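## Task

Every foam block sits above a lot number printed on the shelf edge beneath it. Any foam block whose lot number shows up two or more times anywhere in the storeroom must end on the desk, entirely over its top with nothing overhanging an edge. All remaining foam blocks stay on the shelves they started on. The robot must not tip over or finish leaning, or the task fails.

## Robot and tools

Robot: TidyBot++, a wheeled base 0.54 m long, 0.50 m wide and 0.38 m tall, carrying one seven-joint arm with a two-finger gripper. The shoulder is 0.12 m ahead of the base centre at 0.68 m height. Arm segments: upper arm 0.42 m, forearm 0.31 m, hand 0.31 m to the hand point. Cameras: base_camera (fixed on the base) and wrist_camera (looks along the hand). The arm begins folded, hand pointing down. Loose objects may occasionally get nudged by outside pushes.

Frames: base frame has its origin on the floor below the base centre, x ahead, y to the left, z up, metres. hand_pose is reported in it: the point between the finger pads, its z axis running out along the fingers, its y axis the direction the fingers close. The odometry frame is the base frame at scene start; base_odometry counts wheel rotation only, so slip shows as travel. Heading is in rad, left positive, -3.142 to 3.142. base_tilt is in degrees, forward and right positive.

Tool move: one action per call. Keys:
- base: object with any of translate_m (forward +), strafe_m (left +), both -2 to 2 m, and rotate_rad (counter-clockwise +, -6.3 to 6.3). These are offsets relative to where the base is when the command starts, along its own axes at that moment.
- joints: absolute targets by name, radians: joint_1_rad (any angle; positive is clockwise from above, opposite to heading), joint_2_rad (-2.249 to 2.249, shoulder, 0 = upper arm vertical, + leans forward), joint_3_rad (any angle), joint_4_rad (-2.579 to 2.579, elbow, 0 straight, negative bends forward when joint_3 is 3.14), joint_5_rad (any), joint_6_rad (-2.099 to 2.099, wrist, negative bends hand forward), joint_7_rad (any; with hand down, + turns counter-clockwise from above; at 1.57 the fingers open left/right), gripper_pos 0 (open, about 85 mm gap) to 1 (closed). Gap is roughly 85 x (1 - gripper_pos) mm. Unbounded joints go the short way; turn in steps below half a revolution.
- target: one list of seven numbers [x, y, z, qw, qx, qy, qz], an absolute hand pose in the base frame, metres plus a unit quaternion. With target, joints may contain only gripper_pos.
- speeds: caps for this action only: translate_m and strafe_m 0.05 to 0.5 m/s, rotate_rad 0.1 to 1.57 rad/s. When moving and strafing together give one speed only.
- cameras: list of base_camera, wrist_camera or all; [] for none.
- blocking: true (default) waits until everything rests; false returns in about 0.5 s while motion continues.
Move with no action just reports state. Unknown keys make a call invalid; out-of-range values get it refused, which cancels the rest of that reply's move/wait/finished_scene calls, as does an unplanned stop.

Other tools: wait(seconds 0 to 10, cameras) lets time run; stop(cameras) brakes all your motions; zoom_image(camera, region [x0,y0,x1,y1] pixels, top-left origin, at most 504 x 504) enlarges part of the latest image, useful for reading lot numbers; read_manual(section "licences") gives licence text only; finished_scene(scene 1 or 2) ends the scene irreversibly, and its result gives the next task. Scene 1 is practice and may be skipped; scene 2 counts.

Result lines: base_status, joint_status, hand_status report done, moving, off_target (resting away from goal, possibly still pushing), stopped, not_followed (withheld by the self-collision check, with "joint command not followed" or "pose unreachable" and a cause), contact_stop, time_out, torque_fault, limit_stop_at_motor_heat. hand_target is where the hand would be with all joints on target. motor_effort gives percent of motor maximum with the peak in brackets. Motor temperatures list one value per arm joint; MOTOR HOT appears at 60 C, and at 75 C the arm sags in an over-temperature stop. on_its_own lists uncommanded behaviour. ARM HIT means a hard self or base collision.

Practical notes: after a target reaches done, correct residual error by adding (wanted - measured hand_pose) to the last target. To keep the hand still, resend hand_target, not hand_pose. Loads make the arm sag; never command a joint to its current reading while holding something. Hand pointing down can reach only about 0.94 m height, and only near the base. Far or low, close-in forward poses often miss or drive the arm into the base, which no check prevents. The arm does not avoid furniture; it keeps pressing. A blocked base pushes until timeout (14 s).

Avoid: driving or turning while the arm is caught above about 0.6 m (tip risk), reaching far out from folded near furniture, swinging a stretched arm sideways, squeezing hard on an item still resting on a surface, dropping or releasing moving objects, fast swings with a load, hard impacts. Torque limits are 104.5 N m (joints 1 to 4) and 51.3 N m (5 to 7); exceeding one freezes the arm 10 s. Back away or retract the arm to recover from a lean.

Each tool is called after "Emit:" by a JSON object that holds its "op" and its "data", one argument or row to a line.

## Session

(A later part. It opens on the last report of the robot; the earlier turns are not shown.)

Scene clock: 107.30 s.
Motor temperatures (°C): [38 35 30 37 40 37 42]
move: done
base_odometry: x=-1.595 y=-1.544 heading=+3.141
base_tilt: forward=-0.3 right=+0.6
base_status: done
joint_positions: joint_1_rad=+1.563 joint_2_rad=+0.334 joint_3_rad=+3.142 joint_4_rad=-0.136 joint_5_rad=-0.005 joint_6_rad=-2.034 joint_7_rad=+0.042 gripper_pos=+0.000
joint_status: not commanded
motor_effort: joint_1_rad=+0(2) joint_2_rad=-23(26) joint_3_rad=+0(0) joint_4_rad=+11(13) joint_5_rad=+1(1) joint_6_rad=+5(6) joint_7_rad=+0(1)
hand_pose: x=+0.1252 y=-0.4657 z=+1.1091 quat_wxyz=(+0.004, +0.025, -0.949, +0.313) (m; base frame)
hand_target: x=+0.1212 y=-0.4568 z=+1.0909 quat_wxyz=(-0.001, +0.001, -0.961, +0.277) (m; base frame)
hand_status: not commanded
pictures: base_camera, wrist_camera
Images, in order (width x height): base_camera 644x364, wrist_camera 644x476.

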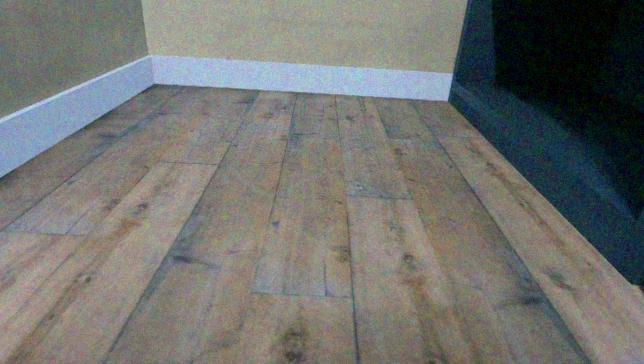

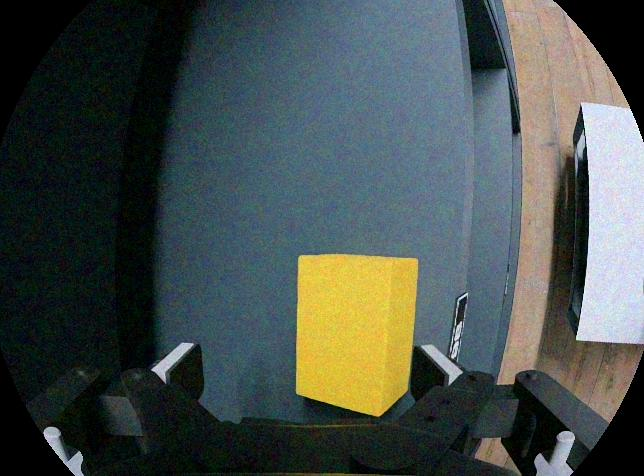

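Emit:
{"op": "move", "data": {
  "base": {"strafe_m":-0.055}
}}

Emit:
{"op": "move", "data": {
  "joints": {"joint_2_rad":0.12,"joint_4_rad":-0.83,"joint_6_rad":-1.71}
}}

Scene clock: 108.80 s.
Motor temperatures (°C): [38 35 30 37 40 37 42]
move: done
base_odometry: x=-1.594 y=-1.489 heading=+3.141
base_tilt: forward=-0.3 right=+0.6
base_status: done
joint_positions: joint_1_rad=+1.563 joint_2_rad=+0.336 joint_3_rad=+3.142 joint_4_rad=-0.139 joint_5_rad=-0.005 joint_6_rad=-2.035 joint_7_rad=+0.042 gripper_pos=+0.000
joint_status: not commanded
motor_effort: joint_1_rad=+0(2) joint_2_rad=-23(27) joint_3_rad=+0(0) joint_4_rad=+11(13) joint_5_rad=+1(1) joint_6_rad=+5(6) joint_7_rad=+0(0)
hand_pose: x=+0.1252 y=-0.4663 z=+1.1072 quat_wxyz=(+0.004, +0.025, -0.950, +0.310) (m; base frame)
hand_target: x=+0.1212 y=-0.4568 z=+1.0909 quat_wxyz=(-0.001, +0.001, -0.961, +0.277) (m; base frame)
hand_status: not commanded
pictures: base_camera, wrist_camera
Images, in order (width x height): base_camera 644x364, wrist_camera 644x476.

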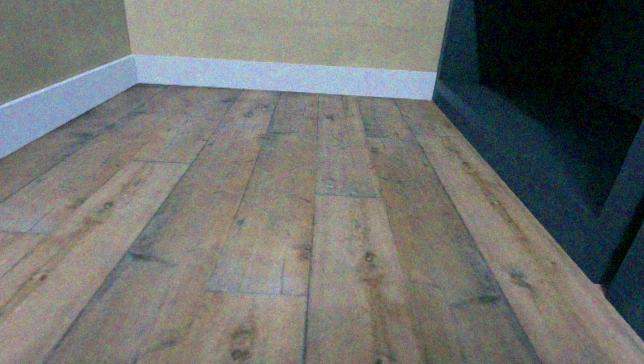

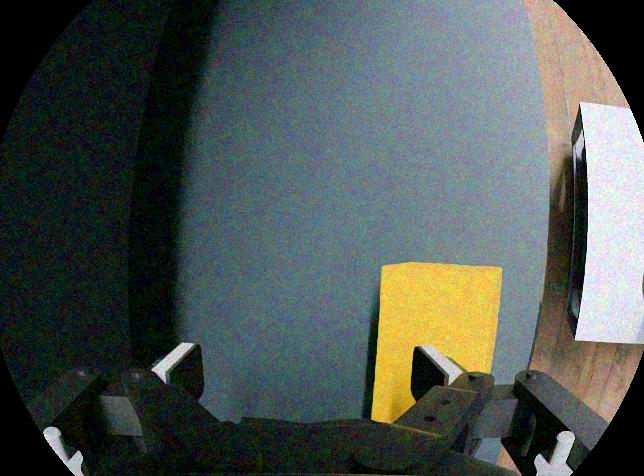

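Scene clock: 111.03 s.
Motor temperatures (°C): [38 35 30 37 40 37 42]
move: done
base_odometry: x=-1.594 y=-1.489 heading=+3.141
base_tilt: forward=-0.3 right=+0.6
base_status: not commanded
joint_positions: joint_1_rad=+1.565 joint_2_rad=+0.098 joint_3_rad=+3.142 joint_4_rad=-0.794 joint_5_rad=-0.005 joint_6_rad=-1.764 joint_7_rad=+0.040 gripper_pos=+0.000
joint_status: all done
motor_effort: joint_1_rad=+0(3) joint_2_rad=-13(24) joint_3_rad=+0(2) joint_4_rad=+12(16) joint_5_rad=+1(2) joint_6_rad=+5(6) joint_7_rad=+0(1)
hand_pose: x=+0.1242 y=-0.4310 z=+1.0228 quat_wxyz=(+0.002, +0.023, -0.970, +0.241) (m; base frame)
hand_target: x=+0.1214 y=-0.4503 z=+1.0065 quat_wxyz=(+0.000, +0.001, -0.971, +0.239) (m; base frame)
hand_status: not commanded
pictures: base_camera, wrist_camera
Images, in order (width x height): base_camera 644x364, wrist_camera 644x476.

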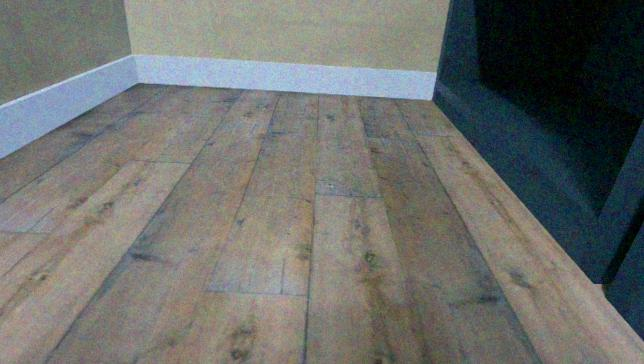

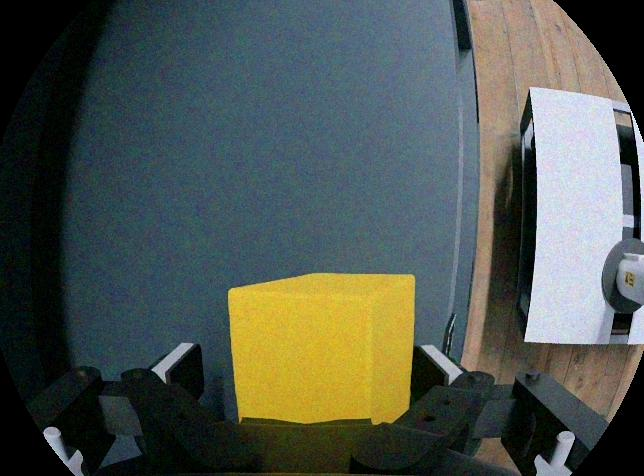

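Emit:
{"op": "move", "data": {
  "joints": {"gripper_pos":0.4}
}}

Scene clock: 112.23 s.
Motor temperatures (°C): [38 35 30 37 40 37 42]
move: done
base_odometry: x=-1.594 y=-1.489 heading=+3.141
base_tilt: forward=-0.3 right=+0.6
base_status: not commanded
joint_positions: joint_1_rad=+1.566 joint_2_rad=+0.077 joint_3_rad=+3.142 joint_4_rad=-0.795 joint_5_rad=-0.005 joint_6_rad=-1.760 joint_7_rad=+0.040 gripper_pos=+0.393
joint_status: all done
motor_effort: joint_1_rad=-1(2) joint_2_rad=-10(16) joint_3_rad=-1(2) joint_4_rad=+11(14) joint_5_rad=+0(2) joint_6_rad=+5(5) joint_7_rad=-1(1)
hand_pose: x=+0.1238 y=-0.4248 z=+1.0320 quat_wxyz=(+0.002, +0.023, -0.967, +0.252) (m; base frame)
hand_target: x=+0.1214 y=-0.4503 z=+1.0065 quat_wxyz=(+0.000, +0.001, -0.971, +0.239) (m; base frame)
hand_status: not commanded
pictures: base_camera, wrist_camera
Images, in order (width x height): base_camera 644x364, wrist_camera 644x476.

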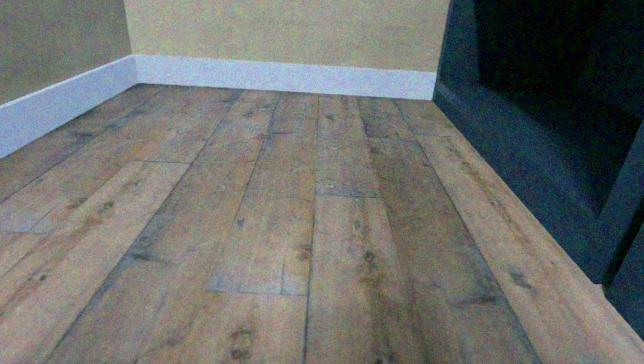

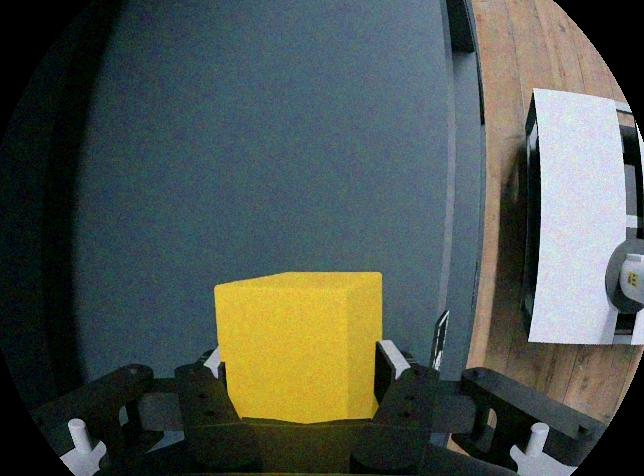

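Emit:
{"op": "move", "data": {
  "joints": {"gripper_pos":0.62}
}}

Emit:
{"op": "move", "data": {
  "joints": {"joint_2_rad":0.05,"joint_4_rad":-0.5,"joint_6_rad":-1.95}
}}

Scene clock: 113.07 s.
Motor temperatures (°C): [38 35 30 37 40 37 42]
move: off_target
base_odometry: x=-1.594 y=-1.489 heading=+3.141
base_tilt: forward=-0.4 right=+0.6
base_status: not commanded
joint_positions: joint_1_rad=+1.566 joint_2_rad=+0.067 joint_3_rad=+3.142 joint_4_rad=-0.794 joint_5_rad=-0.005 joint_6_rad=-1.758 joint_7_rad=+0.040 gripper_pos=+0.498
joint_status: gripper_pos off_target (ended at +0.498, target +0.620)
motor_effort: joint_1_rad=-1(2) joint_2_rad=-10(11) joint_3_rad=-1(1) joint_4_rad=+11(11) joint_5_rad=+0(1) joint_6_rad=+5(5) joint_7_rad=+0(1)
hand_pose: x=+0.1238 y=-0.4218 z=+1.0368 quat_wxyz=(+0.003, +0.023, -0.966, +0.258) (m; base frame)
hand_target: x=+0.1214 y=-0.4503 z=+1.0065 quat_wxyz=(+0.000, +0.001, -0.971, +0.239) (m; base frame)
hand_status: not commanded
pictures: base_camera, wrist_camera
Images, in order (width x height): base_camera 644x364, wrist_camera 644x476.

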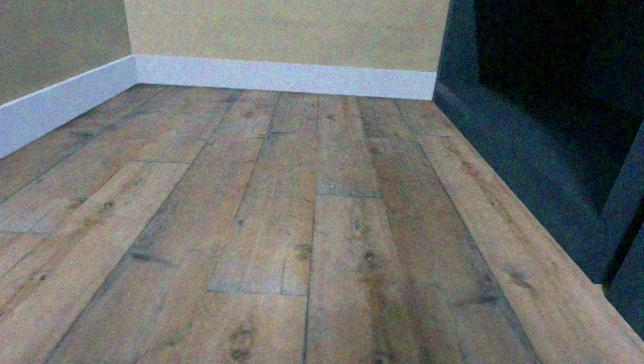

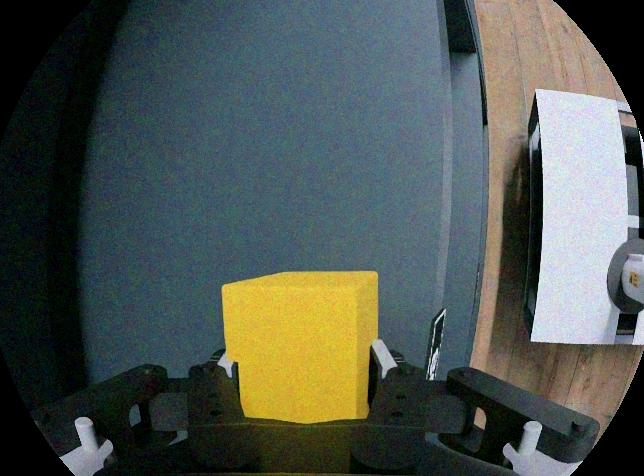

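Scene clock: 114.50 s.
Motor temperatures (°C): [38 35 30 37 40 37 42]
move: done
base_odometry: x=-1.594 y=-1.489 heading=+3.141
base_tilt: forward=-0.4 right=+0.6
base_status: not commanded
joint_positions: joint_1_rad=+1.566 joint_2_rad=+0.046 joint_3_rad=+3.142 joint_4_rad=-0.514 joint_5_rad=-0.005 joint_6_rad=-1.901 joint_7_rad=+0.040 gripper_pos=+0.500
joint_status: all done
motor_effort: joint_1_rad=-1(1) joint_2_rad=-15(22) joint_3_rad=+0(1) joint_4_rad=+13(18) joint_5_rad=+1(1) joint_6_rad=+6(7) joint_7_rad=+0(0)
hand_pose: x=+0.1235 y=-0.3823 z=+1.1265 quat_wxyz=(+0.004, +0.023, -0.942, +0.334) (m; base frame)
hand_target: x=+0.1212 y=-0.3716 z=+1.1207 quat_wxyz=(+0.000, +0.001, -0.949, +0.315) (m; base frame)
hand_status: not commanded
pictures: base_camera, wrist_camera
Images, in order (width x height): base_camera 644x364, wrist_camera 644x476.

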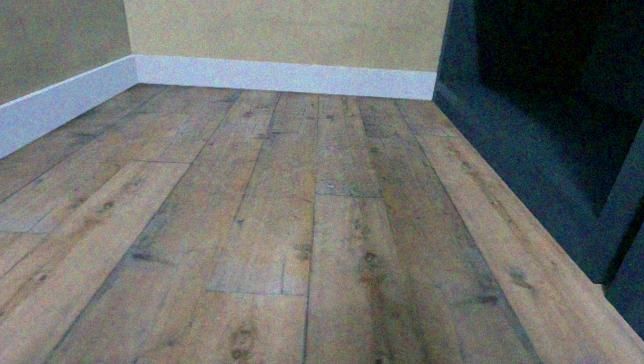

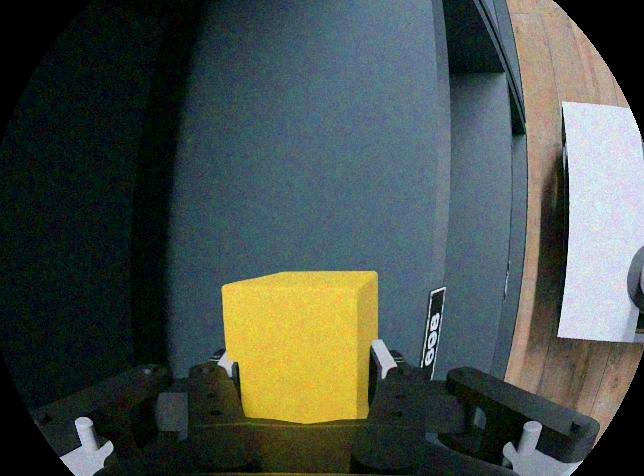

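Emit:
{"op": "move", "data": {
  "base": {"strafe_m":0.3},
  "cameras": []
}}

Emit:
{"op": "move", "data": {
  "base": {"translate_m":-1.9},
  "cameras": []
}}

Emit:
{"op": "move", "data": {
  "base": {"translate_m":-0.98}
}}

Emit:
{"op": "move", "data": {
  "base": {"strafe_m":-1.8}
}}

Scene clock: 116.97 s.
Motor temperatures (°C): [38 35 30 37 40 37 42]
move: done
base_odometry: x=-1.594 y=-1.789 heading=+3.142
base_tilt: forward=-0.4 right=+0.6
base_status: done
joint_positions: joint_1_rad=+1.566 joint_2_rad=+0.039 joint_3_rad=+3.142 joint_4_rad=-0.512 joint_5_rad=-0.005 joint_6_rad=-1.907 joint_7_rad=+0.040 gripper_pos=+0.500
joint_status: not commanded
motor_effort: joint_1_rad=+0(2) joint_2_rad=-14(18) joint_3_rad=+0(1) joint_4_rad=+12(14) joint_5_rad=+1(2) joint_6_rad=+6(7) joint_7_rad=+0(0)
hand_pose: x=+0.1233 y=-0.3774 z=+1.1289 quat_wxyz=(+0.004, +0.023, -0.942, +0.335) (m; base frame)
hand_target: x=+0.1212 y=-0.3716 z=+1.1207 quat_wxyz=(+0.000, +0.001, -0.949, +0.315) (m; base frame)
hand_status: not commanded
pictures: none
No camera images: "cameras" was empty.

Scene clock: 122.17 s.
Motor temperatures (°C): [38 35 30 37 40 37 42]
move: done
base_odometry: x=+0.306 y=-1.789 heading=+3.141
base_tilt: forward=-0.4 right=+0.6
base_status: done
joint_positions: joint_1_rad=+1.566 joint_2_rad=+0.039 joint_3_rad=+3.142 joint_4_rad=-0.512 joint_5_rad=-0.005 joint_6_rad=-1.907 joint_7_rad=+0.040 gripper_pos=+0.500
joint_status: not commanded
motor_effort: joint_1_rad=-1(2) joint_2_rad=-13(15) joint_3_rad=+0(2) joint_4_rad=+12(14) joint_5_rad=+1(2) joint_6_rad=+6(6) joint_7_rad=+0(1)
hand_pose: x=+0.1234 y=-0.3774 z=+1.1289 quat_wxyz=(+0.004, +0.023, -0.942, +0.335) (m; base frame)
hand_target: x=+0.1212 y=-0.3716 z=+1.1207 quat_wxyz=(+0.000, +0.001, -0.949, +0.315) (m; base frame)
hand_status: not commanded
pictures: none
No camera images: "cameras" was empty.

Scene clock: 125.50 s.
Motor temperatures (°C): [38 35 30 37 40 37 42]
move: done
base_odometry: x=+1.286 y=-1.790 heading=+3.141
base_tilt: forward=-0.4 right=+0.6
base_status: done
joint_positions: joint_1_rad=+1.566 joint_2_rad=+0.039 joint_3_rad=+3.142 joint_4_rad=-0.512 joint_5_rad=-0.005 joint_6_rad=-1.907 joint_7_rad=+0.040 gripper_pos=+0.500
joint_status: not commanded
motor_effort: joint_1_rad=+0(2) joint_2_rad=-14(15) joint_3_rad=+0(1) joint_4_rad=+13(14) joint_5_rad=+1(2) joint_6_rad=+5(7) joint_7_rad=+0(1)
hand_pose: x=+0.1234 y=-0.3774 z=+1.1289 quat_wxyz=(+0.004, +0.023, -0.942, +0.335) (m; base frame)
hand_target: x=+0.1212 y=-0.3716 z=+1.1207 quat_wxyz=(+0.000, +0.001, -0.949, +0.315) (m; base frame)
hand_status: not commanded
pictures: base_camera, wrist_camera
Images, in order (width x height): base_camera 644x364, wrist_camera 644x476.

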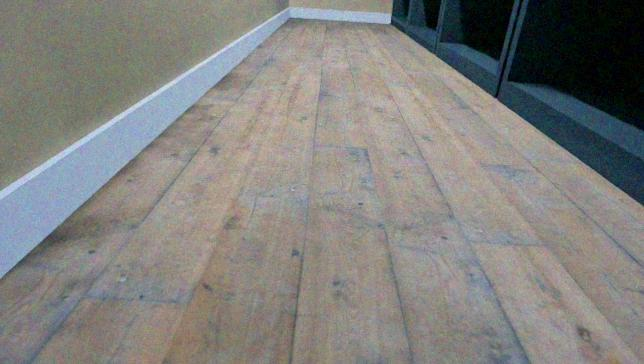

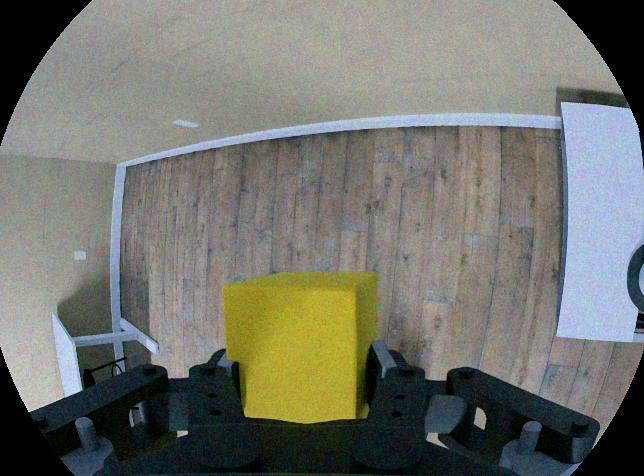

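Scene clock: 130.50 s.
Motor temperatures (°C): [38 35 30 37 40 37 42]
move: done
base_odometry: x=+1.286 y=+0.010 heading=+3.141
base_tilt: forward=-0.3 right=+0.6
base_status: done
joint_positions: joint_1_rad=+1.566 joint_2_rad=+0.046 joint_3_rad=+3.142 joint_4_rad=-0.512 joint_5_rad=-0.005 joint_6_rad=-1.908 joint_7_rad=+0.040 gripper_pos=+0.500
joint_status: not commanded
motor_effort: joint_1_rad=+0(1) joint_2_rad=-14(18) joint_3_rad=+0(0) joint_4_rad=+12(14) joint_5_rad=+1(1) joint_6_rad=+6(7) joint_7_rad=+0(1)
hand_pose: x=+0.1234 y=-0.3805 z=+1.1261 quat_wxyz=(+0.004, +0.023, -0.943, +0.332) (m; base frame)
hand_target: x=+0.1212 y=-0.3716 z=+1.1207 quat_wxyz=(+0.000, +0.001, -0.949, +0.315) (m; base frame)
hand_status: not commanded
pictures: base_camera, wrist_camera
Images, in order (width x height): base_camera 644x364, wrist_camera 644x476.

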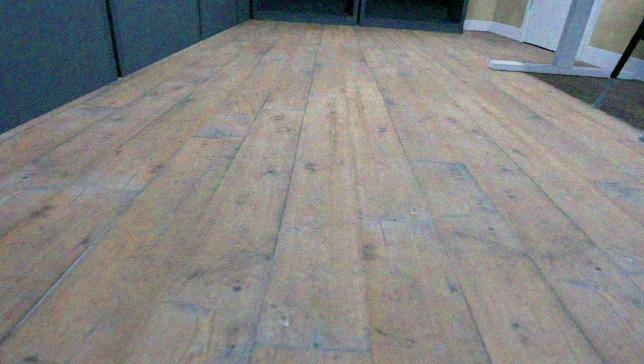

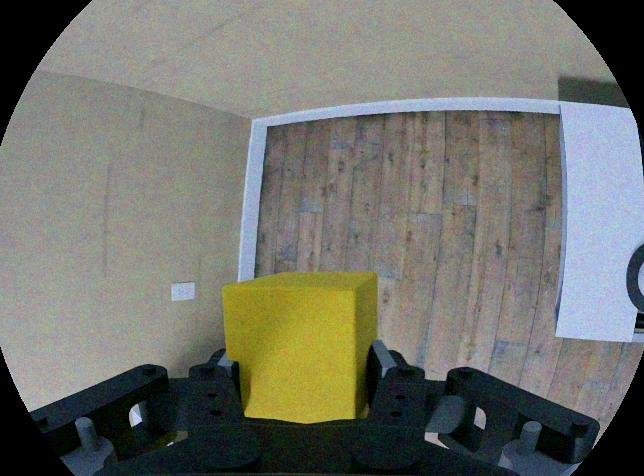

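Emit:
{"op": "move", "data": {
  "base": {"translate_m":1.15},
  "joints": {"joint_7_rad":1.57}
}}

Scene clock: 134.50 s.
Motor temperatures (°C): [38 35 30 37 40 37 42]
move: done
base_odometry: x=+0.136 y=+0.011 heading=+3.140
base_tilt: forward=-0.4 right=+0.6
base_status: done
joint_positions: joint_1_rad=+1.566 joint_2_rad=+0.046 joint_3_rad=+3.142 joint_4_rad=-0.512 joint_5_rad=-0.005 joint_6_rad=-1.908 joint_7_rad=+1.528 gripper_pos=+0.500
joint_status: all done
motor_effort: joint_1_rad=+0(2) joint_2_rad=-14(15) joint_3_rad=+0(1) joint_4_rad=+13(14) joint_5_rad=+1(1) joint_6_rad=+6(6) joint_7_rad=+0(1)
hand_pose: x=+0.1233 y=-0.3805 z=+1.1261 quat_wxyz=(+0.228, +0.655, -0.679, +0.241) (m; base frame)
hand_target: x=+0.1212 y=-0.3716 z=+1.1207 quat_wxyz=(+0.223, +0.672, -0.671, +0.223) (m; base frame)
hand_status: not commanded
pictures: base_camera, wrist_camera
Images, in order (width x height): base_camera 644x364, wrist_camera 644x476.

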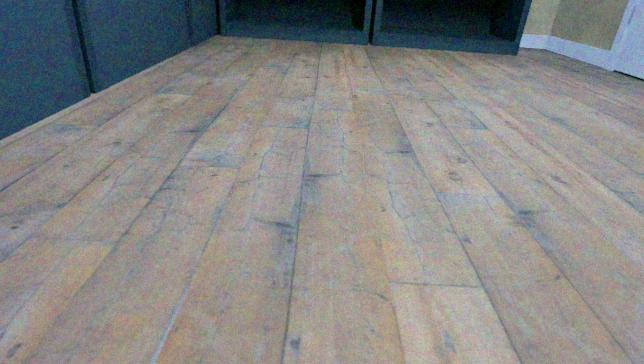

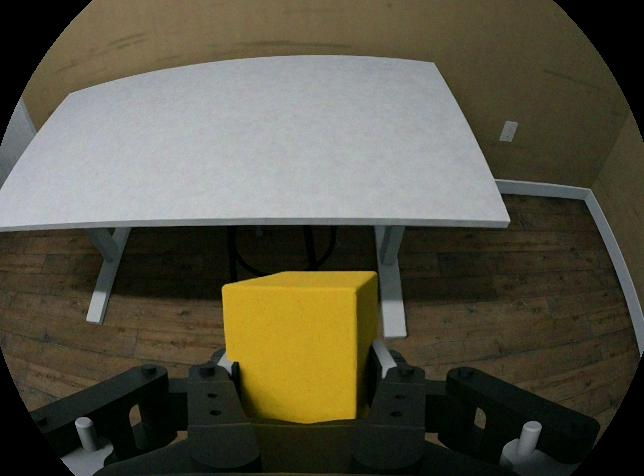

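Emit:
{"op": "move", "data": {
  "joints": {"joint_2_rad":0.6,"joint_4_rad":-0.417,"joint_6_rad":-2.09}
}}

Emit:
{"op": "move", "data": {
  "base": {"strafe_m":-0.42,"translate_m":0.1}
}}

Scene clock: 136.87 s.
Motor temperatures (°C): [38 35 30 37 40 37 42]
move: done
base_odometry: x=+0.136 y=+0.011 heading=+3.140
base_tilt: forward=-0.3 right=+0.6
base_status: not commanded
joint_positions: joint_1_rad=+1.566 joint_2_rad=+0.587 joint_3_rad=+3.142 joint_4_rad=-0.434 joint_5_rad=-0.005 joint_6_rad=-2.037 joint_7_rad=+1.528 gripper_pos=+0.500
joint_status: all done
motor_effort: joint_1_rad=-1(1) joint_2_rad=-34(39) joint_3_rad=+0(1) joint_4_rad=+15(18) joint_5_rad=+1(1) joint_6_rad=+1(7) joint_7_rad=-1(1)
hand_pose: x=+0.1239 y=-0.5270 z=+0.8860 quat_wxyz=(+0.027, +0.693, -0.719, +0.031) (m; base frame)
hand_target: x=+0.1213 y=-0.5157 z=+0.8833 quat_wxyz=(+0.012, +0.707, -0.707, +0.013) (m; base frame)
hand_status: not commanded
pictures: base_camera, wrist_camera
Images, in order (width x height): base_camera 644x364, wrist_camera 644x476.

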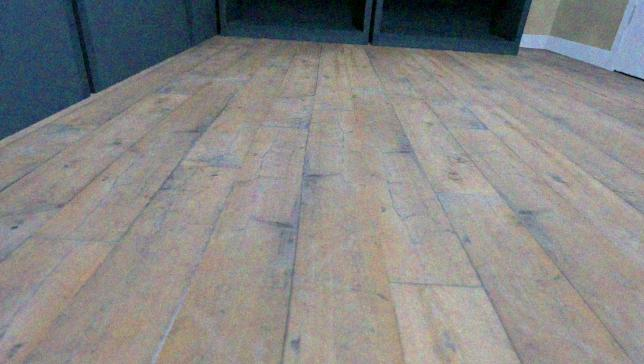

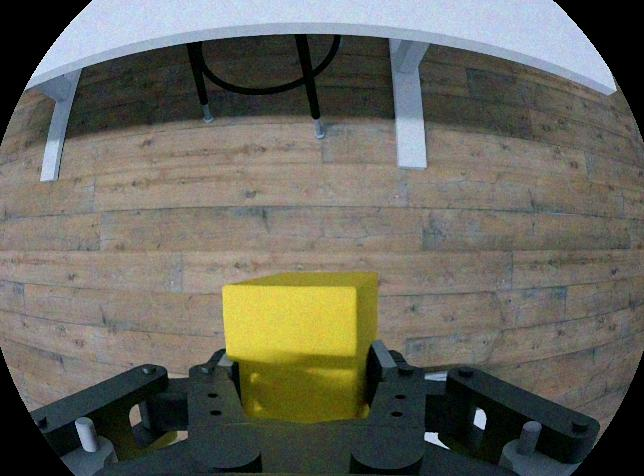

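Scene clock: 139.10 s.
Motor temperatures (°C): [38 35 30 37 40 37 42]
move: done
base_odometry: x=+0.037 y=+0.432 heading=+3.141
base_tilt: forward=-0.3 right=+0.6
base_status: done
joint_positions: joint_1_rad=+1.566 joint_2_rad=+0.591 joint_3_rad=+3.142 joint_4_rad=-0.433 joint_5_rad=-0.005 joint_6_rad=-2.043 joint_7_rad=+1.528 gripper_pos=+0.500
joint_status: not commanded
motor_effort: joint_1_rad=-1(2) joint_2_rad=-35(39) joint_3_rad=+0(1) joint_4_rad=+15(17) joint_5_rad=+1(1) joint_6_rad=+1(2) joint_7_rad=+0(1)
hand_pose: x=+0.1239 y=-0.5262 z=+0.8843 quat_wxyz=(+0.024, +0.694, -0.719, +0.028) (m; base frame)
hand_target: x=+0.1213 y=-0.5157 z=+0.8833 quat_wxyz=(+0.012, +0.707, -0.707, +0.013) (m; base frame)
hand_status: not commanded
pictures: base_camera, wrist_camera
Images, in order (width x height): base_camera 644x364, wrist_camera 644x476.

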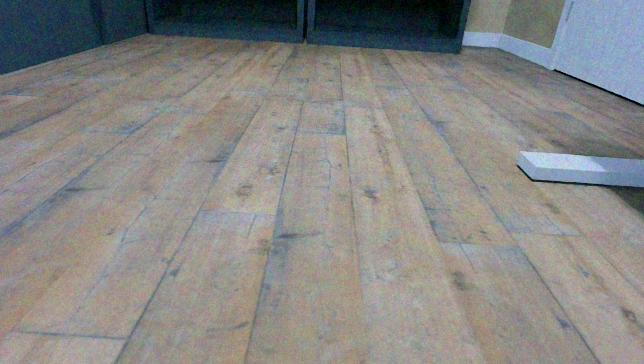

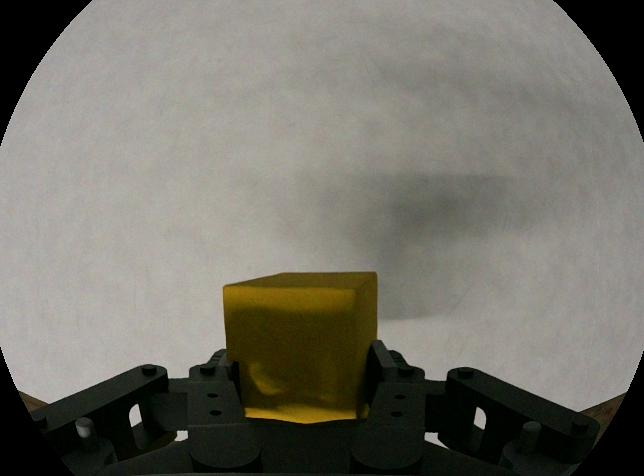

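Emit:
{"op": "move", "data": {
  "joints": {"joint_2_rad":0.6,"joint_4_rad":-0.7,"joint_6_rad":-1.84}
}}

Emit:
{"op": "move", "data": {
  "joints": {"joint_2_rad":0.61,"joint_4_rad":-0.76,"joint_6_rad":-1.77}
}}

Scene clock: 140.63 s.
Motor temperatures (°C): [38 35 30 37 40 37 42]
move: done
base_odometry: x=+0.037 y=+0.432 heading=+3.141
base_tilt: forward=-0.3 right=+0.6
base_status: not commanded
joint_positions: joint_1_rad=+1.566 joint_2_rad=+0.591 joint_3_rad=+3.142 joint_4_rad=-0.672 joint_5_rad=-0.005 joint_6_rad=-1.893 joint_7_rad=+1.528 gripper_pos=+0.500
joint_status: all done
motor_effort: joint_1_rad=+0(1) joint_2_rad=-36(38) joint_3_rad=-1(1) joint_4_rad=+16(18) joint_5_rad=+1(1) joint_6_rad=+0(2) joint_7_rad=+0(1)
hand_pose: x=+0.1240 y=-0.5295 z=+0.8153 quat_wxyz=(-0.006, +0.694, -0.720, -0.004) (m; base frame)
hand_target: x=+0.1214 y=-0.5410 z=+0.8019 quat_wxyz=(+0.000, +0.708, -0.707, +0.001) (m; base frame)
hand_status: not commanded
pictures: base_camera, wrist_camera
Images, in order (width x height): base_camera 644x364, wrist_camera 644x476.

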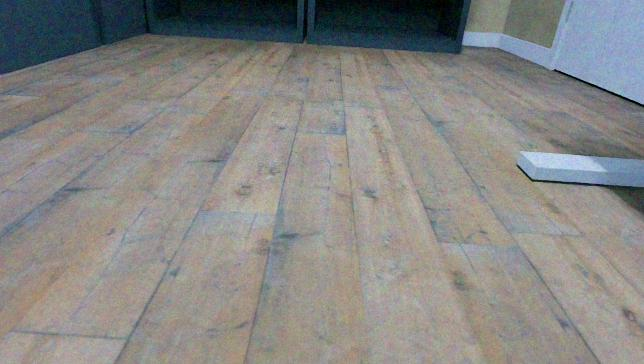

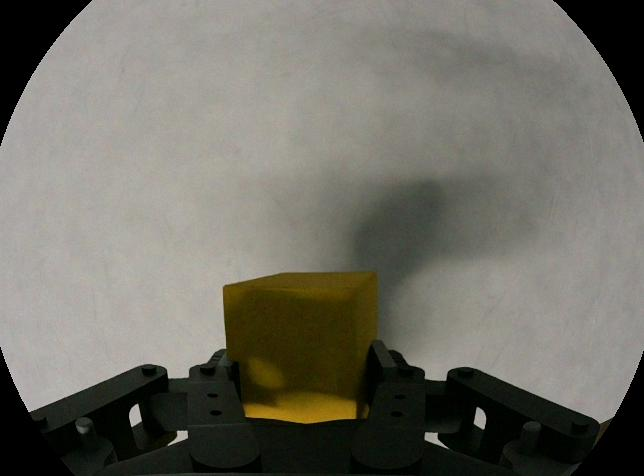

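Scene clock: 141.40 s.
Motor temperatures (°C): [38 35 30 37 40 37 42]
move: done
base_odometry: x=+0.037 y=+0.432 heading=+3.141
base_tilt: forward=-0.3 right=+0.6
base_status: not commanded
joint_positions: joint_1_rad=+1.566 joint_2_rad=+0.594 joint_3_rad=+3.142 joint_4_rad=-0.734 joint_5_rad=-0.005 joint_6_rad=-1.822 joint_7_rad=+1.528 gripper_pos=+0.500
joint_status: all done
motor_effort: joint_1_rad=+0(1) joint_2_rad=-36(38) joint_3_rad=+0(0) joint_4_rad=+16(18) joint_5_rad=+1(1) joint_6_rad=+0(1) joint_7_rad=+0(1)
hand_pose: x=+0.1240 y=-0.5380 z=+0.7947 quat_wxyz=(-0.004, +0.694, -0.720, -0.002) (m; base frame)
hand_target: x=+0.1214 y=-0.5496 z=+0.7781 quat_wxyz=(+0.000, +0.708, -0.707, +0.001) (m; base frame)
hand_status: not commanded
pictures: base_camera, wrist_camera
Images, in order (width x height): base_camera 644x364, wrist_camera 644x476.

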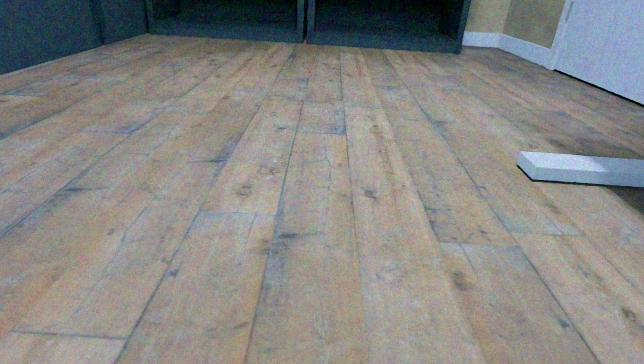

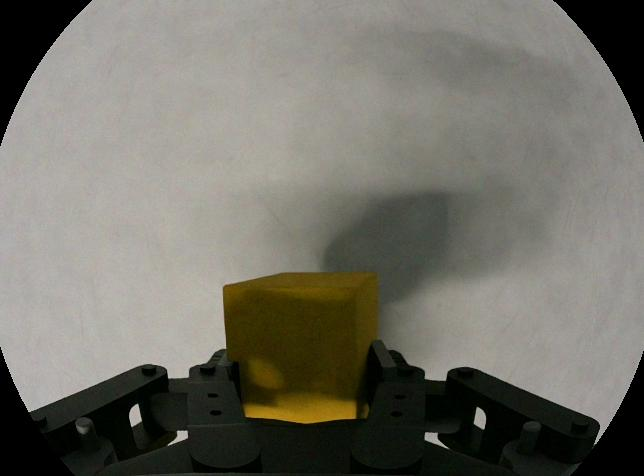

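Shadow approaching; continue.

Emit:
{"op": "move", "data": {
  "joints": {"joint_2_rad":0.615,"joint_4_rad":-0.81,"joint_6_rad":-1.72}
}}

Emit:
{"op": "move", "data": {
  "joints": {"joint_2_rad":0.62,"joint_4_rad":-0.84,"joint_6_rad":-1.69}
}}

Scene clock: 142.30 s.
Motor temperatures (°C): [38 36 30 37 40 37 42]
move: done
base_odometry: x=+0.037 y=+0.432 heading=+3.141
base_tilt: forward=-0.3 right=+0.6
base_status: not commanded
joint_positions: joint_1_rad=+1.566 joint_2_rad=+0.597 joint_3_rad=+3.142 joint_4_rad=-0.785 joint_5_rad=-0.005 joint_6_rad=-1.771 joint_7_rad=+1.528 gripper_pos=+0.500
joint_status: all done
motor_effort: joint_1_rad=+0(1) joint_2_rad=-36(39) joint_3_rad=+0(1) joint_4_rad=+16(18) joint_5_rad=+1(1) joint_6_rad=+0(1) joint_7_rad=+0(1)
hand_pose: x=+0.1241 y=-0.5419 z=+0.7776 quat_wxyz=(-0.005, +0.694, -0.720, -0.002) (m; base frame)
hand_target: x=+0.1214 y=-0.5527 z=+0.7599 quat_wxyz=(-0.002, +0.708, -0.707, -0.001) (m; base frame)
hand_status: not commanded
pictures: base_camera, wrist_camera
Images, in order (width x height): base_camera 644x364, wrist_camera 644x476.

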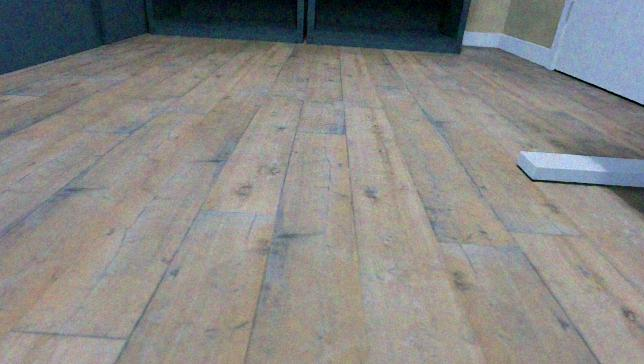

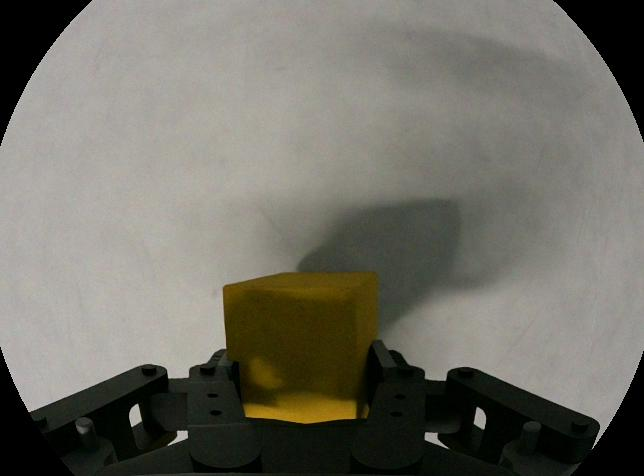

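Scene clock: 142.93 s.
Motor temperatures (°C): [38 36 30 37 40 37 42]
move: done
base_odometry: x=+0.037 y=+0.432 heading=+3.141
base_tilt: forward=-0.4 right=+0.6
base_status: not commanded
joint_positions: joint_1_rad=+1.566 joint_2_rad=+0.596 joint_3_rad=+3.142 joint_4_rad=-0.815 joint_5_rad=-0.005 joint_6_rad=-1.740 joint_7_rad=+1.528 gripper_pos=+0.500
joint_status: all done
motor_effort: joint_1_rad=-1(1) joint_2_rad=-35(38) joint_3_rad=+0(0) joint_4_rad=+16(18) joint_5_rad=+1(1) joint_6_rad=+1(1) joint_7_rad=+0(1)
hand_pose: x=+0.1241 y=-0.5437 z=+0.7688 quat_wxyz=(-0.005, +0.694, -0.720, -0.002) (m; base frame)
hand_target: x=+0.1215 y=-0.5543 z=+0.7477 quat_wxyz=(-0.003, +0.708, -0.707, -0.003) (m; base frame)
hand_status: not commanded
pictures: base_camera, wrist_camera
Images, in order (width x height): base_camera 644x364, wrist_camera 644x476.

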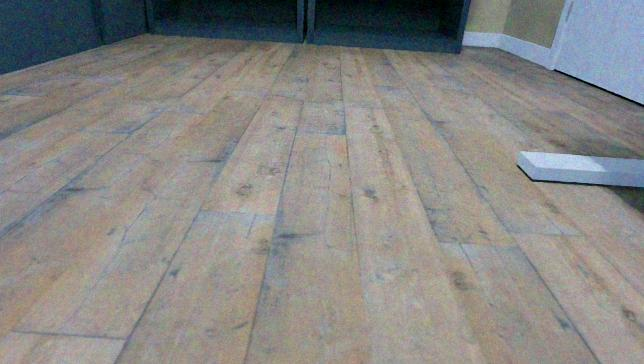

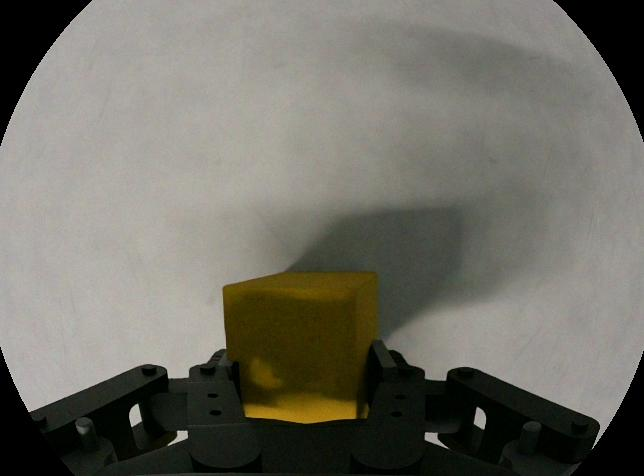

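Emit:
{"op": "move", "data": {
  "joints": {"joint_2_rad":0.625,"joint_4_rad":-0.87,"joint_6_rad":-1.66},
  "cameras": []
}}

Emit:
{"op": "move", "data": {
  "joints": {"joint_2_rad":0.63,"joint_4_rad":-0.90,"joint_6_rad":-1.63},
  "cameras": ["wrist_camera"]
}}

Scene clock: 143.73 s.
Motor temperatures (°C): [38 36 30 37 40 37 42]
move: done
base_odometry: x=+0.037 y=+0.432 heading=+3.141
base_tilt: forward=-0.4 right=+0.6
base_status: not commanded
joint_positions: joint_1_rad=+1.566 joint_2_rad=+0.588 joint_3_rad=+3.142 joint_4_rad=-0.833 joint_5_rad=-0.005 joint_6_rad=-1.723 joint_7_rad=+1.528 gripper_pos=+0.500
joint_status: all done
motor_effort: joint_1_rad=-1(1) joint_2_rad=-30(35) joint_3_rad=+0(0) joint_4_rad=+15(17) joint_5_rad=+1(1) joint_6_rad=+2(3) joint_7_rad=+0(1)
hand_pose: x=+0.1241 y=-0.5435 z=+0.7677 quat_wxyz=(-0.002, +0.694, -0.720, +0.001) (m; base frame)
hand_target: x=+0.1215 y=-0.5555 z=+0.7356 quat_wxyz=(-0.005, +0.708, -0.707, -0.004) (m; base frame)
hand_status: not commanded
pictures: none
No camera images: "cameras" was empty.

Scene clock: 144.37 s.
Motor temperatures (°C): [38 36 30 37 40 37 42]
move: off_target
base_odometry: x=+0.037 y=+0.432 heading=+3.141
base_tilt: forward=-0.4 right=+0.6
base_status: not commanded
joint_positions: joint_1_rad=+1.566 joint_2_rad=+0.577 joint_3_rad=+3.142 joint_4_rad=-0.854 joint_5_rad=-0.005 joint_6_rad=-1.703 joint_7_rad=+1.528 gripper_pos=+0.500
joint_status: joint_2_rad off_target (ended at +0.577, target +0.630); joint_4_rad off_target (ended at -0.854, target -0.900); the others done
motor_effort: joint_1_rad=-1(1) joint_2_rad=-27(31) joint_3_rad=+0(1) joint_4_rad=+14(14) joint_5_rad=+0(1) joint_6_rad=+4(4) joint_7_rad=+0(1)
hand_pose: x=+0.1241 y=-0.5433 z=+0.7670 quat_wxyz=(+0.001, +0.694, -0.720, +0.004) (m; base frame)
hand_target: x=+0.1215 y=-0.5563 z=+0.7234 quat_wxyz=(-0.007, +0.708, -0.707, -0.006) (m; base frame)
hand_status: not commanded
pictures: wrist_camera
Images, in order (width x height): wrist_camera 644x476.

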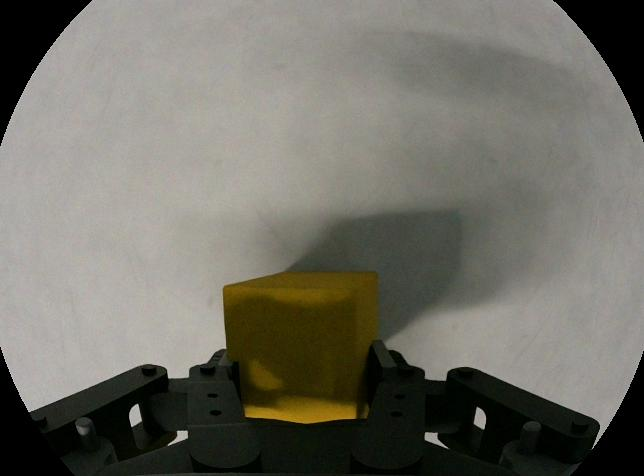

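Emit:
{"op": "move", "data": {
  "joints": {"joint_2_rad":0.622,"joint_4_rad":-0.86,"joint_6_rad":-1.67},
  "cameras": []
}}

Emit:
{"op": "move", "data": {
  "joints": {"gripper_pos":0.1}
}}

Emit:
{"op": "move", "data": {
  "joints": {"joint_2_rad":0.45,"joint_4_rad":-0.4,"joint_6_rad":-2.0}
}}

Scene clock: 145.20 s.
Motor temperatures (°C): [38 36 30 37 40 37 42]
move: off_target
base_odometry: x=+0.037 y=+0.432 heading=+3.141
base_tilt: forward=-0.4 right=+0.6
base_status: not commanded
joint_positions: joint_1_rad=+1.566 joint_2_rad=+0.577 joint_3_rad=+3.142 joint_4_rad=-0.851 joint_5_rad=-0.005 joint_6_rad=-1.703 joint_7_rad=+1.528 gripper_pos=+0.500
joint_status: joint_2_rad off_target (ended at +0.577, target +0.622); the others done
motor_effort: joint_1_rad=-1(1) joint_2_rad=-30(31) joint_3_rad=+0(1) joint_4_rad=+17(17) joint_5_rad=+0(0) joint_6_rad=+5(6) joint_7_rad=+0(1)
hand_pose: x=+0.1241 y=-0.5438 z=+0.7677 quat_wxyz=(+0.002, +0.694, -0.720, +0.005) (m; base frame)
hand_target: x=+0.1215 y=-0.5550 z=+0.7404 quat_wxyz=(-0.004, +0.708, -0.707, -0.003) (m; base frame)
hand_status: not commanded
pictures: none
No camera images: "cameras" was empty.

Scene clock: 146.10 s.
Motor temperatures (°C): [38 36 30 37 40 37 42]
move: done
base_odometry: x=+0.037 y=+0.432 heading=+3.141
base_tilt: forward=-0.3 right=+0.6
base_status: not commanded
joint_positions: joint_1_rad=+1.566 joint_2_rad=+0.601 joint_3_rad=+3.142 joint_4_rad=-0.851 joint_5_rad=-0.005 joint_6_rad=-1.694 joint_7_rad=+1.528 gripper_pos=+0.100
joint_status: all done
motor_effort: joint_1_rad=-1(2) joint_2_rad=-36(38) joint_3_rad=+0(1) joint_4_rad=+17(18) joint_5_rad=+0(1) joint_6_rad=+0(5) joint_7_rad=+0(1)
hand_pose: x=+0.1241 y=-0.5486 z=+0.7548 quat_wxyz=(-0.003, +0.694, -0.720, +0.000) (m; base frame)
hand_target: x=+0.1215 y=-0.5550 z=+0.7404 quat_wxyz=(-0.004, +0.708, -0.707, -0.003) (m; base frame)
hand_status: not commanded
pictures: base_camera, wrist_camera
Images, in order (width x height): base_camera 644x364, wrist_camera 644x476.

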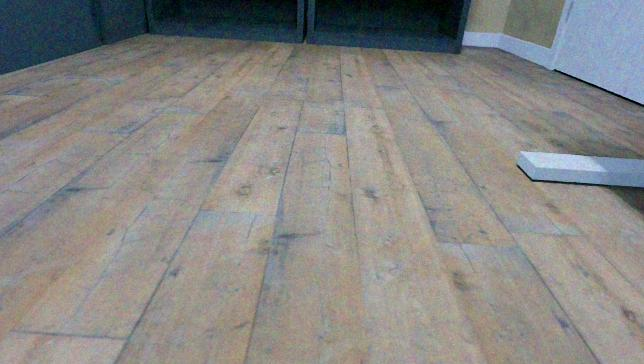

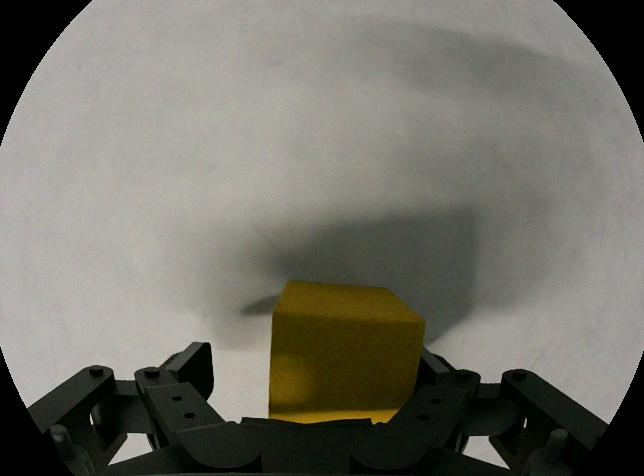

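Scene clock: 147.73 s.
Motor temperatures (°C): [38 36 30 37 40 37 42]
move: done
base_odometry: x=+0.037 y=+0.432 heading=+3.141
base_tilt: forward=-0.3 right=+0.6
base_status: not commanded
joint_positions: joint_1_rad=+1.566 joint_2_rad=+0.436 joint_3_rad=+3.142 joint_4_rad=-0.413 joint_5_rad=-0.005 joint_6_rad=-1.948 joint_7_rad=+1.528 gripper_pos=+0.100
joint_status: all done
motor_effort: joint_1_rad=+0(1) joint_2_rad=-30(41) joint_3_rad=+0(1) joint_4_rad=+15(19) joint_5_rad=+1(1) joint_6_rad=+3(5) joint_7_rad=+0(1)
hand_pose: x=+0.1239 y=-0.5189 z=+0.9781 quat_wxyz=(+0.117, +0.684, -0.709, +0.126) (m; base frame)
hand_target: x=+0.1213 y=-0.5087 z=+0.9700 quat_wxyz=(+0.102, +0.700, -0.699, +0.103) (m; base frame)
hand_status: not commanded
pictures: base_camera, wrist_camera
Images, in order (width x height): base_camera 644x364, wrist_camera 644x476.

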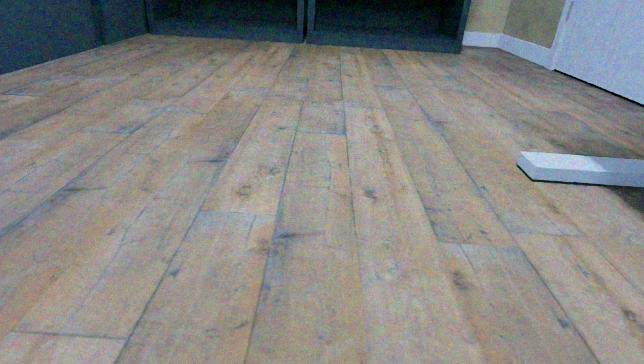

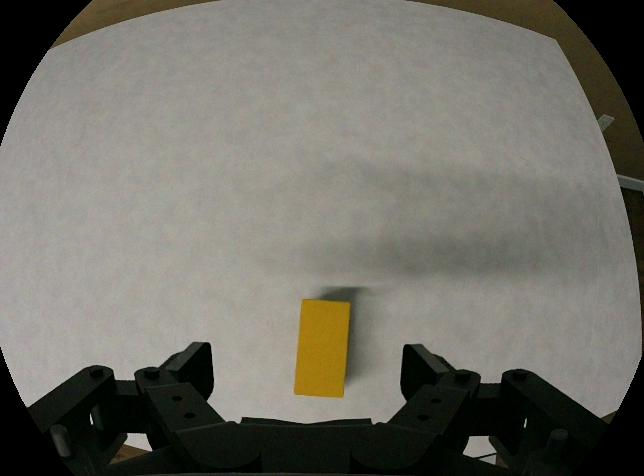

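Emit:
{"op": "move", "data": {
  "base": {"strafe_m":0.28},
  "cameras": []
}}

Emit:
{"op": "move", "data": {
  "base": {"translate_m":1.4},
  "joints": {"joint_1_rad":0.0,"joint_2_rad":0.4,"joint_4_rad":-0.1,"joint_6_rad":-1.84,"gripper_pos":0.5}
}}

Scene clock: 155.03 s.
Motor temperatures (°C): [38 36 30 37 40 37 42]
move: done
base_odometry: x=+0.037 y=+0.151 heading=+3.141
base_tilt: forward=-0.3 right=+0.6
base_status: done
joint_positions: joint_1_rad=+1.567 joint_2_rad=+0.431 joint_3_rad=+3.142 joint_4_rad=-0.412 joint_5_rad=-0.005 joint_6_rad=-1.956 joint_7_rad=+1.528 gripper_pos=+0.100
joint_status: not commanded
motor_effort: joint_1_rad=-1(3) joint_2_rad=-29(33) joint_3_rad=+0(1) joint_4_rad=+15(16) joint_5_rad=+1(1) joint_6_rad=+3(4) joint_7_rad=+0(1)
hand_pose: x=+0.1238 y=-0.5152 z=+0.9799 quat_wxyz=(+0.116, +0.684, -0.709, +0.125) (m; base frame)
hand_target: x=+0.1213 y=-0.5087 z=+0.9700 quat_wxyz=(+0.102, +0.700, -0.699, +0.103) (m; base frame)
hand_status: not commanded
pictures: none
No camera images: "cameras" was empty.

Scene clock: 159.37 s.
Motor temperatures (°C): [38 36 30 37 40 37 42]
move: done
base_odometry: x=-1.364 y=+0.152 heading=+3.141
base_tilt: forward=-0.3 right=+0.6
base_status: done
joint_positions: joint_1_rad=+0.016 joint_2_rad=+0.400 joint_3_rad=+3.142 joint_4_rad=-0.117 joint_5_rad=-0.005 joint_6_rad=-1.892 joint_7_rad=+1.528 gripper_pos=+0.500
joint_status: all done
motor_effort: joint_1_rad=-1(4) joint_2_rad=-26(31) joint_3_rad=+0(2) joint_4_rad=+12(16) joint_5_rad=+1(1) joint_6_rad=+6(7) joint_7_rad=+0(1)
hand_pose: x=+0.6467 y=-0.0057 z=+1.1108 quat_wxyz=(-0.007, +0.933, -0.026, +0.358) (m; base frame)
hand_target: x=+0.6572 y=+0.0019 z=+1.1287 quat_wxyz=(-0.001, +0.921, +0.000, +0.390) (m; base frame)
hand_status: not commanded
pictures: base_camera, wrist_camera
Images, in order (width x height): base_camera 644x364, wrist_camera 644x476.

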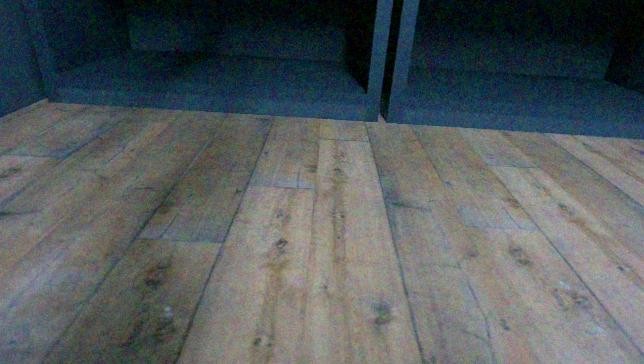

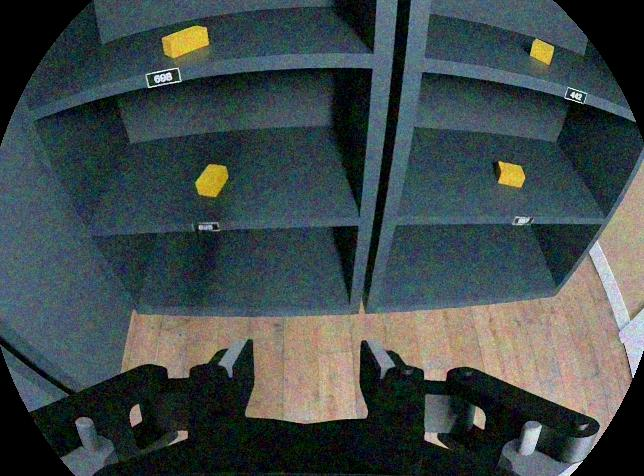

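Emit:
{"op": "move", "data": {
  "base": {"strafe_m":0.21,"translate_m":0.3}
}}

Scene clock: 161.77 s.
Motor temperatures (°C): [38 36 30 37 40 37 42]
move: done
base_odometry: x=-1.664 y=-0.058 heading=+3.141
base_tilt: forward=-0.3 right=+0.6
base_status: done
joint_positions: joint_1_rad=+0.008 joint_2_rad=+0.397 joint_3_rad=+3.142 joint_4_rad=-0.115 joint_5_rad=-0.005 joint_6_rad=-1.889 joint_7_rad=+1.528 gripper_pos=+0.500
joint_status: not commanded
motor_effort: joint_1_rad=-1(3) joint_2_rad=-26(30) joint_3_rad=+0(1) joint_4_rad=+12(14) joint_5_rad=+1(1) joint_6_rad=+6(7) joint_7_rad=+0(1)
hand_pose: x=+0.6456 y=-0.0017 z=+1.1144 quat_wxyz=(-0.008, +0.932, -0.022, +0.362) (m; base frame)
hand_target: x=+0.6572 y=+0.0019 z=+1.1287 quat_wxyz=(-0.001, +0.921, +0.000, +0.390) (m; base frame)
hand_status: not commanded
pictures: base_camera, wrist_camera
Images, in order (width x height): base_camera 644x364, wrist_camera 644x476.

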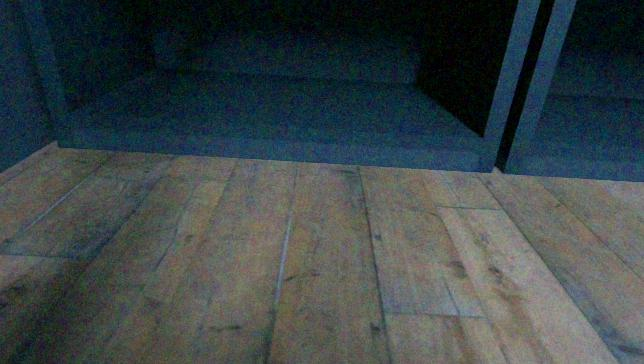

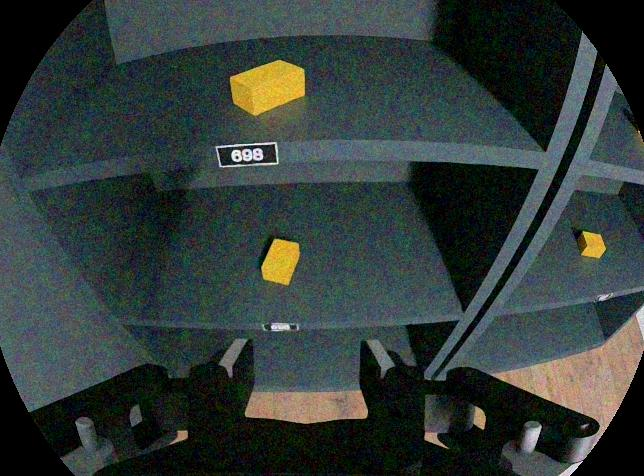

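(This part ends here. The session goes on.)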